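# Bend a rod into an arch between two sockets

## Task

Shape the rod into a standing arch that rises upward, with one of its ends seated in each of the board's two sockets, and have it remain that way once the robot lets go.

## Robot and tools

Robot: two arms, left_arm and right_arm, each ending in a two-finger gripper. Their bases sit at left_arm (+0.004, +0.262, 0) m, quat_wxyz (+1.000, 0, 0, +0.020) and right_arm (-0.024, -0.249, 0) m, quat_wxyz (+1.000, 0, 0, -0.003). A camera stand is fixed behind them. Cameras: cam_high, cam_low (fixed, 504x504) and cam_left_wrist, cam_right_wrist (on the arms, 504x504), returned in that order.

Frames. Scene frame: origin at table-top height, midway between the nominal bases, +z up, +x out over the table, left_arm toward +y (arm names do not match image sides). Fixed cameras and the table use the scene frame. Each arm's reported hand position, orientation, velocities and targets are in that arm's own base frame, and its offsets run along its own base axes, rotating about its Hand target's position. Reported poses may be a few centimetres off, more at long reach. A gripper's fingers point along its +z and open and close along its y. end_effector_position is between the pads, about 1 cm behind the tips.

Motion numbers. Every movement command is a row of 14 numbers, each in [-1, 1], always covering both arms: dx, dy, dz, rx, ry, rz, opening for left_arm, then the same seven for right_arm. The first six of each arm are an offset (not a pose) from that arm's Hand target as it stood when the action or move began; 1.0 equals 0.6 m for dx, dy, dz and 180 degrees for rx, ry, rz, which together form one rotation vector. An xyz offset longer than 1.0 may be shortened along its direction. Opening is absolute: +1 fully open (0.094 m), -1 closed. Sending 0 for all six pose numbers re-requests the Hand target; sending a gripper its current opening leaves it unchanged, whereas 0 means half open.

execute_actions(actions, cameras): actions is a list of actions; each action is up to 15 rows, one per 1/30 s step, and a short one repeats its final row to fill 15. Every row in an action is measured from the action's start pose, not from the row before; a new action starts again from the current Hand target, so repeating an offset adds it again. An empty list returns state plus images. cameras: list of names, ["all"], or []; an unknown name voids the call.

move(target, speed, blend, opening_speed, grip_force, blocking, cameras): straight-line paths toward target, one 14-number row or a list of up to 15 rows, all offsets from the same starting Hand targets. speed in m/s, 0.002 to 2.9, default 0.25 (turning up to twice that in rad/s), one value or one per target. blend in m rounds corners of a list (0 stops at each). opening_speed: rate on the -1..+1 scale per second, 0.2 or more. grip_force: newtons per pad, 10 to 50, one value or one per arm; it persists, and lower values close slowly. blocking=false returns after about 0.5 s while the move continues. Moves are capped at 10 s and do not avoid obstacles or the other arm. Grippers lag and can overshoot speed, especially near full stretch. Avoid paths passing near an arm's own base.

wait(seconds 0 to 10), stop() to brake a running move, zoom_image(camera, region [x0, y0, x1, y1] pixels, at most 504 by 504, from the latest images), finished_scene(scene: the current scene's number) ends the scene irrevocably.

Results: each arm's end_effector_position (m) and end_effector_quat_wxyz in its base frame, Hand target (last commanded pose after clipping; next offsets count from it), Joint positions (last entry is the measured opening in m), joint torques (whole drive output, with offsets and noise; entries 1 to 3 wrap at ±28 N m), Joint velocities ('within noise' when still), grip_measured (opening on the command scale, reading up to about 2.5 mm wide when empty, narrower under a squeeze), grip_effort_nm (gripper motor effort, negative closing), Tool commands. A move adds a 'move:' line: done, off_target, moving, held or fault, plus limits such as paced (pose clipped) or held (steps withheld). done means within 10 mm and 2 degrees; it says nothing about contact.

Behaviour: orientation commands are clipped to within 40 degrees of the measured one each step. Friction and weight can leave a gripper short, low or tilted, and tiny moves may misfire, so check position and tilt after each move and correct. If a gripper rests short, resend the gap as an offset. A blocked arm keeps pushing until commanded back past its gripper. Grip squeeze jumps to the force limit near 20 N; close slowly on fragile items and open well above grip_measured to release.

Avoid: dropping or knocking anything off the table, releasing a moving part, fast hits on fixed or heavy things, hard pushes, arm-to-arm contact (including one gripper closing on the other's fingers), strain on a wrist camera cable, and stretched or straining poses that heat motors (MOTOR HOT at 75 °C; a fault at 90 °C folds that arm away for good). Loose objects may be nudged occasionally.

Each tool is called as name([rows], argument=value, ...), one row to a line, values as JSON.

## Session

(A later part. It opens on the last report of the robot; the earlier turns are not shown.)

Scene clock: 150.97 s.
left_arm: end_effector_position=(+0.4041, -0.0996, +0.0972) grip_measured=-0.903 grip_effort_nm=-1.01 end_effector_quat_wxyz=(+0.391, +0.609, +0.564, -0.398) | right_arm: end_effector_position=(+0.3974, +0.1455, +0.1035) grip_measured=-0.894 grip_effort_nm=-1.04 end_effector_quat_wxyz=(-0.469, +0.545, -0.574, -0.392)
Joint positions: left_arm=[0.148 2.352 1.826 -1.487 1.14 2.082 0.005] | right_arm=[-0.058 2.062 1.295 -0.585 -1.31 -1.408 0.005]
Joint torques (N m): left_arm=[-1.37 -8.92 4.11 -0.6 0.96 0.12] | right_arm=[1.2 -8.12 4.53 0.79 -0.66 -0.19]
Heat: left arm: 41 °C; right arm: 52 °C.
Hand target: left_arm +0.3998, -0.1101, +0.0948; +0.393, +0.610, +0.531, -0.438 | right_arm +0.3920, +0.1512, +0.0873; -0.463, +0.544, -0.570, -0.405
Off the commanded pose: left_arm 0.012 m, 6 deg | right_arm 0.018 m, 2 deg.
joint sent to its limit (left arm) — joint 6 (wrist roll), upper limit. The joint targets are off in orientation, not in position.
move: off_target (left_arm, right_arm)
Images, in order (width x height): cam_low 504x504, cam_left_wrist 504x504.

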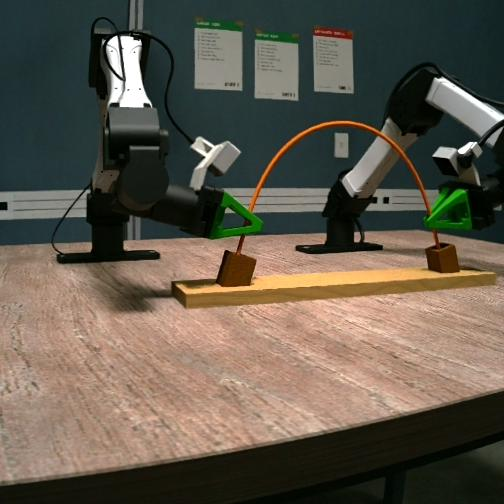

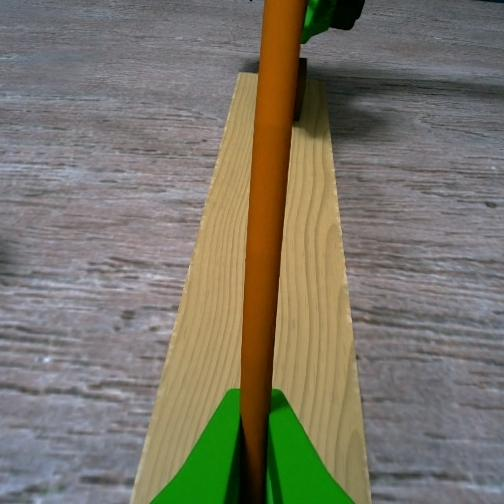

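move(target=[0,0,0,0,0,0,-1,0,-0.005,-0.025,0,0,0,-1], speed=0.06, cameras=["cam_low","cam_left_wrist"])

zoom_image(camera="cam_low", region=[210, 220, 270, 280])

Scene clock: 153.80 s.
left_arm: end_effector_position=(+0.4042, -0.0996, +0.0971) grip_measured=-0.903 grip_effort_nm=-1.01 end_effector_quat_wxyz=(+0.391, +0.610, +0.563, -0.397) | right_arm: end_effector_position=(+0.3963, +0.1461, +0.1029) grip_measured=-0.896 grip_effort_nm=-1.04 end_effector_quat_wxyz=(-0.486, +0.540, -0.555, -0.406)
Joint positions: left_arm=[0.148 2.352 1.826 -1.486 1.139 2.083 0.005] | right_arm=[-0.062 2.089 1.295 -0.581 -1.367 -1.447 0.005]
Joint torques (N m): left_arm=[-1.4 -8.92 4.11 -0.6 0.97 0.12] | right_arm=[0.87 -7.34 3.93 0.73 -0.13 -0.17]
Heat: left arm: 41 °C; right arm: 51 °C.
Hand target: left_arm +0.3998, -0.1101, +0.0948; +0.393, +0.610, +0.531, -0.438 | right_arm +0.3919, +0.1483, +0.0725; -0.464, +0.544, -0.570, -0.405
Off the commanded pose: left_arm 0.012 m, 6 deg | right_arm 0.031 m, 3 deg.
joint sent to its limit (left arm) — joint 6 (wrist roll), upper limit. The joint targets are off in orientation, not in position.
move: off_target (left_arm, right_arm)
Images, in order (width x height): cam_low 504x504, cam_left_wrist 504x504.

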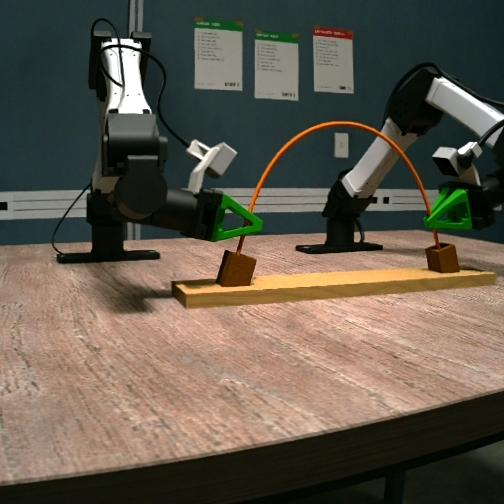

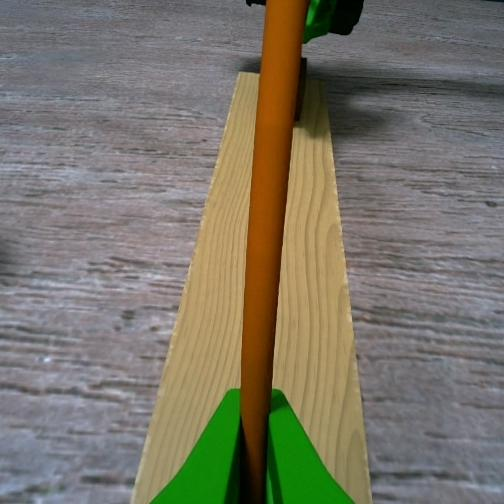

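Scaled by 8.400 from the camera's 504x504 image, which has a finer 720x720 frame.

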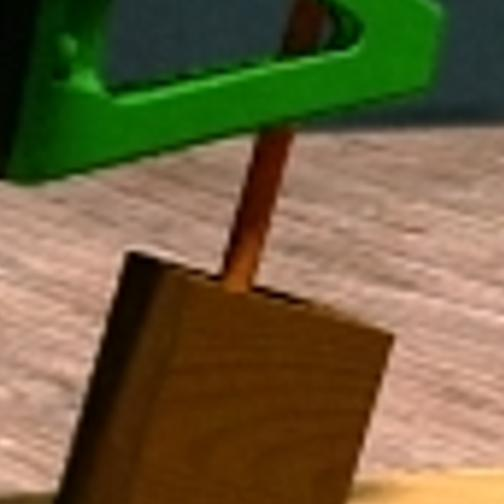

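move(target=[0,0,0,0,0,0,-1,0,0.02,0.12,0,0,0,-1], speed=0.06, cameras=["cam_low","cam_left_wrist"])

zoom_image(camera="cam_low", region=[180, 180, 300, 300])

zoom_image(camera="cam_left_wrist", region=[220, 0, 360, 140])

Scene clock: 162.60 s.
left_arm: end_effector_position=(+0.4044, -0.0998, +0.0962) grip_measured=-0.903 grip_effort_nm=-1.01 end_effector_quat_wxyz=(+0.392, +0.608, +0.564, -0.399) | right_arm: end_effector_position=(+0.3935, +0.1454, +0.1131) grip_measured=-0.896 grip_effort_nm=-1.04 end_effector_quat_wxyz=(+0.448, -0.530, +0.598, +0.401)
Joint positions: left_arm=[0.148 2.356 1.826 -1.486 1.143 2.083 0.005] | right_arm=[-0.055 2.026 1.304 -0.643 -1.283 -1.351 0.005]
Joint torques (N m): left_arm=[-1.44 -9.24 4.1 -0.6 0.95 0.11] | right_arm=[2.91 -16.58 9.28 0.4 -0.84 0.13]
Heat: left arm: 41 °C; right arm: 49 °C.
Hand target: left_arm +0.3998, -0.1101, +0.0948; +0.393, +0.610, +0.531, -0.438 | right_arm +0.3919, +0.1603, +0.1444; +0.463, -0.544, +0.570, +0.405
Off the commanded pose: left_arm 0.011 m, 6 deg | right_arm 0.035 m, 4 deg.
joint sent to its limit (left arm) — joint 6 (wrist roll), upper limit. The joint targets are off in orientation, not in position.
move: off_target (left_arm, right_arm)
Images, in order (width x height): cam_low 504x504, cam_left_wrist 504x504.

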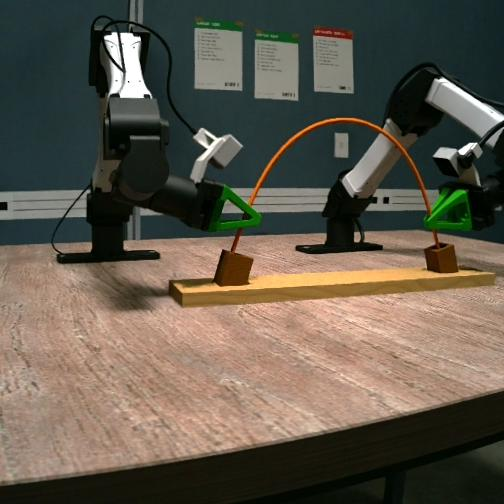

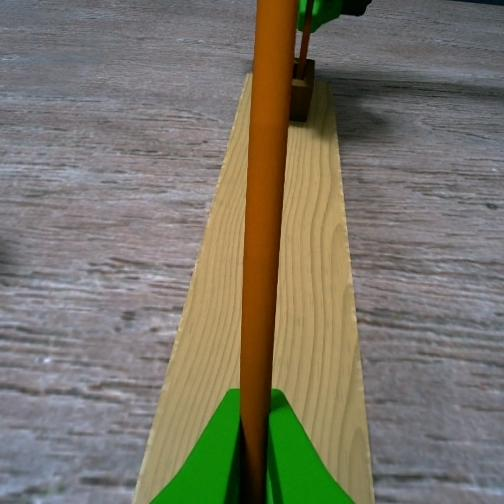

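Scaled by 4.200 from the camera's 504x504 image, which has a finer 720x720 frame.

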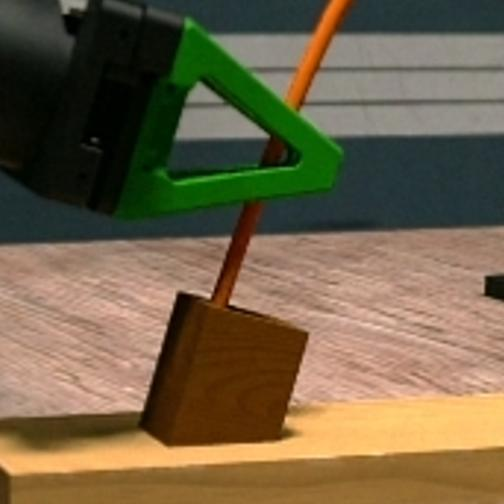

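Scaled by 3.600 from the camera's 504x504 image, which has a finer 720x720 frame.

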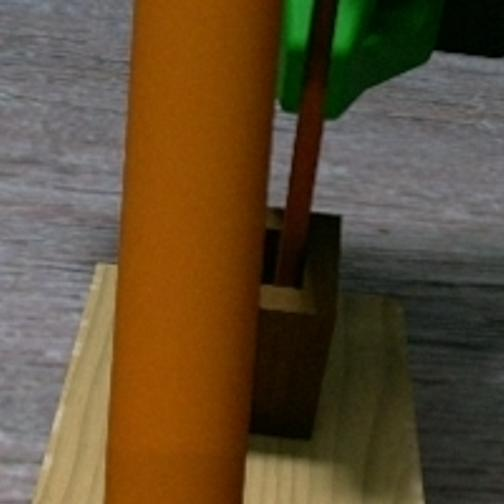

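move(target=[0,0,0,0,0,0,-1,0.01,-0.01,-0.085,0,0,0,-1], speed=0.06, cameras=["cam_low","cam_left_wrist"])

zoom_image(camera="cam_low", region=[180, 180, 300, 300])

zoom_image(camera="cam_left_wrist", region=[220, 0, 360, 140])

Scene clock: 166.73 s.
left_arm: end_effector_position=(+0.4044, -0.0998, +0.0962) grip_measured=-0.903 grip_effort_nm=-1.01 end_effector_quat_wxyz=(+0.392, +0.608, +0.564, -0.399) | right_arm: end_effector_position=(+0.3990, +0.1458, +0.1028) grip_measured=-0.896 grip_effort_nm=-1.04 end_effector_quat_wxyz=(-0.461, +0.538, -0.584, -0.396)
Joint positions: left_arm=[0.148 2.356 1.826 -1.486 1.143 2.083 0.005] | right_arm=[-0.055 2.065 1.304 -0.59 -1.299 -1.377 0.005]
Joint torques (N m): left_arm=[-1.43 -9.21 4.12 -0.6 0.95 0.11] | right_arm=[1.7 -8.46 6.19 0.87 -0.72 -0.18]
Heat: left arm: 41 °C; right arm: 51 °C.
Hand target: left_arm +0.3998, -0.1101, +0.0948; +0.393, +0.610, +0.531, -0.438 | right_arm +0.3979, +0.1543, +0.0934; -0.463, +0.544, -0.570, -0.405
Off the commanded pose: left_arm 0.011 m, 6 deg | right_arm 0.013 m, 2 deg.
joint sent to its limit (left arm) — joint 6 (wrist roll), upper limit. The joint targets are off in orientation, not in position.
move: off_target (left_arm, right_arm)
Images, in order (width x height): cam_low 504x504, cam_left_wrist 504x504.

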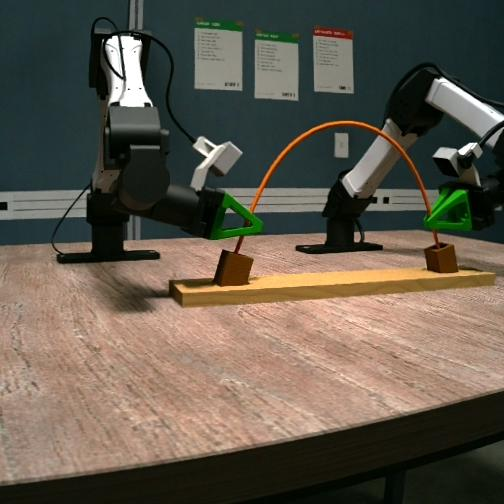

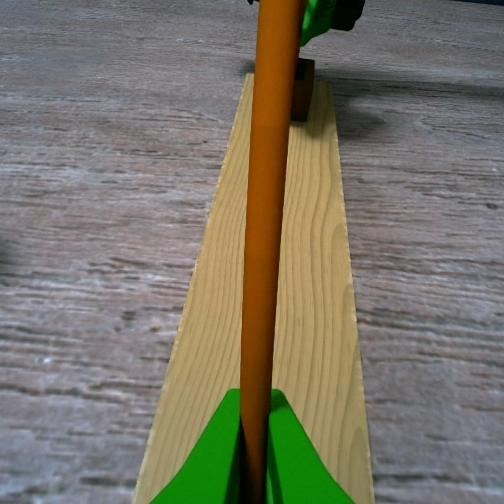

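Scaled by 4.200 from the camera's 504x504 image, which has a finer 720x720 frame.

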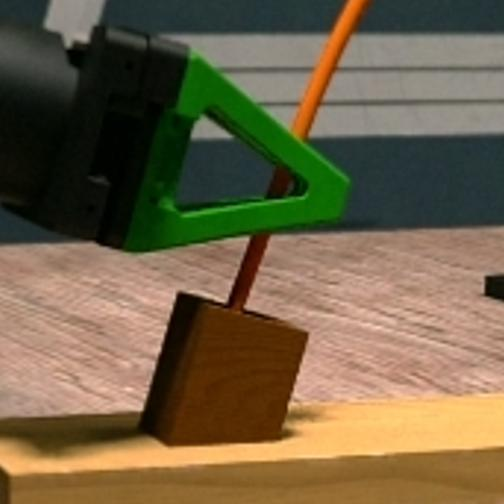

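Scaled by 3.600 from the camera's 504x504 image, which has a finer 720x720 frame.

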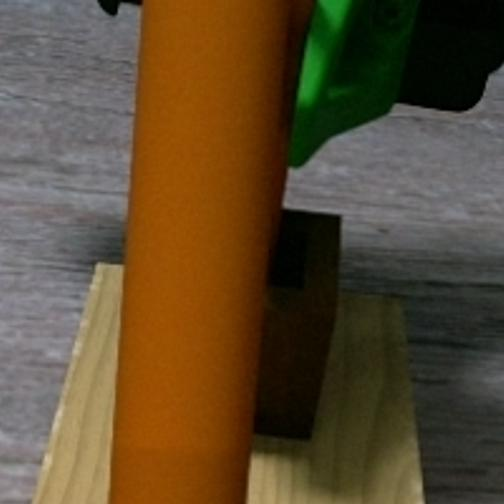

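move([
  [0.004,0.014,0,0,0,0,-1,0,-0.012,0.008,0,0,0,-1],
  [0.004,0.014,0,0,0,0,-0.3,0,-0.012,0.008,0,0,0,-0.3],
], speed=0.05, opening_speed=0.3, cameras=["cam_low","cam_left_wrist","cam_right_wrist"])

Scene clock: 171.80 s.
left_arm: end_effector_position=(+0.4032, -0.0982, +0.0946) grip_measured=-0.301 grip_effort_nm=0.10 end_effector_quat_wxyz=(+0.389, +0.602, +0.568, -0.405) | right_arm: end_effector_position=(+0.3949, +0.1435, +0.1017) grip_measured=-0.302 grip_effort_nm=0.12 end_effector_quat_wxyz=(-0.466, +0.543, -0.574, -0.397)
Joint positions: left_arm=[0.153 2.363 1.826 -1.499 1.144 2.083 0.033] | right_arm=[-0.064 2.073 1.307 -0.637 -1.315 -1.45 0.033]
Joint torques (N m): left_arm=[-0.23 -9.55 5.19 -0.59 0.79 0.12] | right_arm=[0.9 -8.87 8.83 0.41 -0.64 -0.08]
Heat: left arm: 41 °C; right arm: 50 °C.
Hand target: left_arm +0.4022, -0.1017, +0.0948; +0.393, +0.610, +0.531, -0.438 | right_arm +0.3979, +0.1470, +0.0981; -0.463, +0.544, -0.570, -0.405
Off the commanded pose: left_arm 0.004 m, 6 deg | right_arm 0.006 m, 1 deg.
joint sent to its limit (left arm) — joint 6 (wrist roll), upper limit. The joint targets are off in orientation, not in position.
move: off_target (left_arm); target 2's new opening was sent with left_arm's hand 0.007 m and 6 deg from that target
Images, in order (width x height): cam_low 504x504, cam_left_wrist 504x504, cam_right_wrist 504x504.

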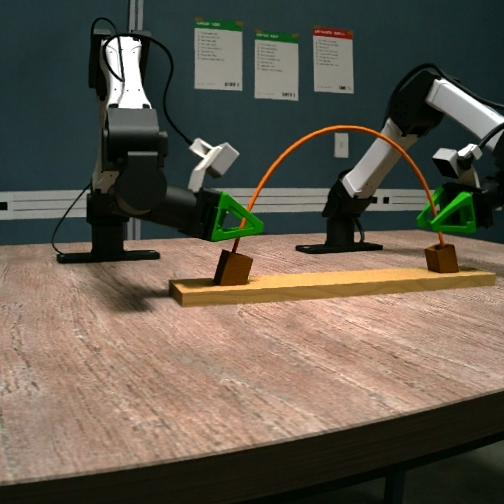

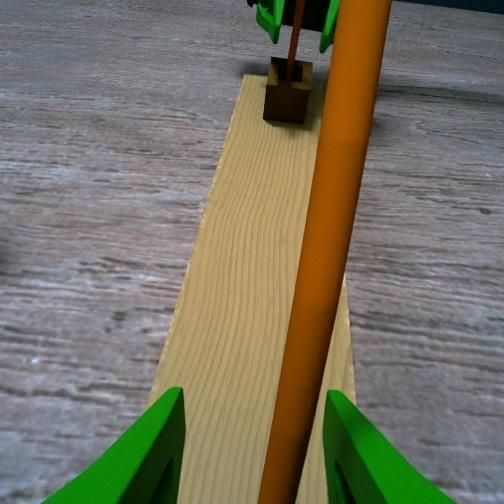

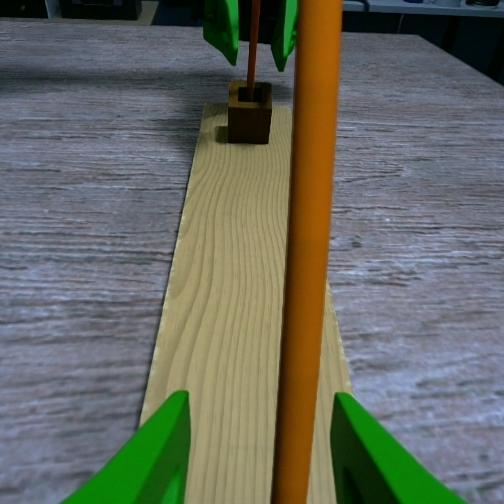

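move([
  [0.005,0.003,0,0,0,0,0,0.002,-0.002,0,0,0,0,0],
  [0.005,0.15,0.03,0,0,0,0,0.002,-0.15,0.03,0,0,0,0],
], speed=0.1, cameras=["cam_low","cam_high"])

zoom_image(camera="cam_low", region=[150, 100, 504, 330])

Scene clock: 176.77 s.
left_arm: end_effector_position=(+0.4063, -0.0129, +0.0862) grip_measured=-0.001 grip_effort_nm=0.10 end_effector_quat_wxyz=(+0.391, +0.562, +0.634, -0.360) | right_arm: end_effector_position=(+0.3961, +0.0588, +0.1226) grip_measured=-0.002 grip_effort_nm=0.12 end_effector_quat_wxyz=(+0.468, -0.535, +0.590, +0.384)
Joint positions: left_arm=[0.351 2.362 1.836 -1.518 1.06 2.083 0.047] | right_arm=[-0.281 2.229 1.639 -1.427 -1.271 -2.085 0.047]
Joint torques (N m): left_arm=[0.64 -14.71 6.65 -0.93 0.65 0.12] | right_arm=[0.17 -9.73 8.27 -0.49 -0.44 -0.05]
Heat: left arm: 41 °C; right arm: 49 °C.
Hand target: left_arm +0.4052, -0.0117, +0.1128; +0.393, +0.610, +0.531, -0.438 | right_arm +0.3991, +0.0571, +0.1161; +0.463, -0.544, +0.570, +0.405
Off the commanded pose: left_arm 0.027 m, 16 deg | right_arm 0.007 m, 4 deg.
joint sent to its limit (left arm) — joint 4 (wrist pitch), lower limit; joint 6 (wrist roll), upper limit. The joint targets are off in orientation, not in position.
joint sent to its limit (right arm) — joint 6 (wrist roll), lower limit. The joint targets are off in orientation, not in position.
move: off_target (left_arm, right_arm)
Images, in order (width x height): cam_high 504x504, cam_low 504x504.

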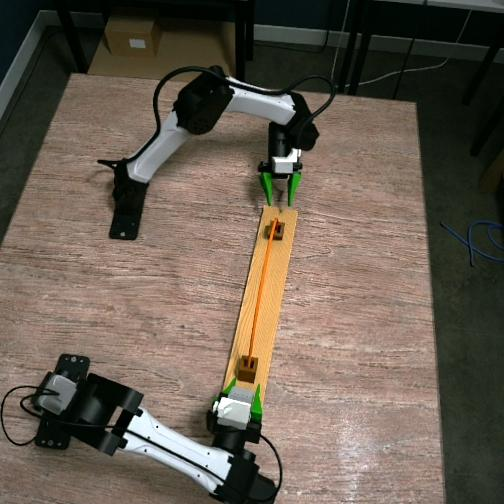

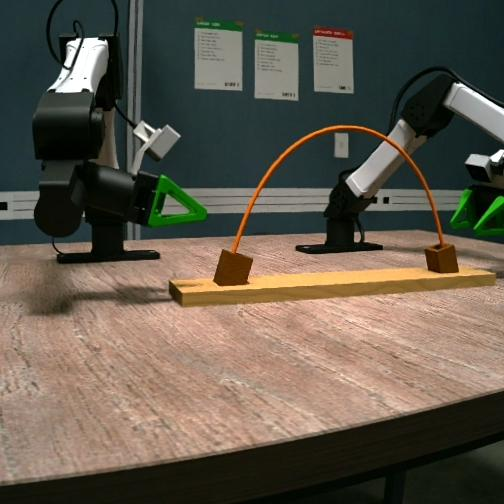

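Scaled by 1.424 from the camera's 504x504 image, which has a finer 720x720 frame.

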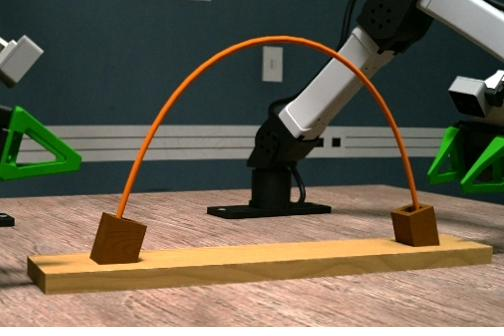

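Standing.

finished_scene(scene=2)

The scene is finished: the task was done.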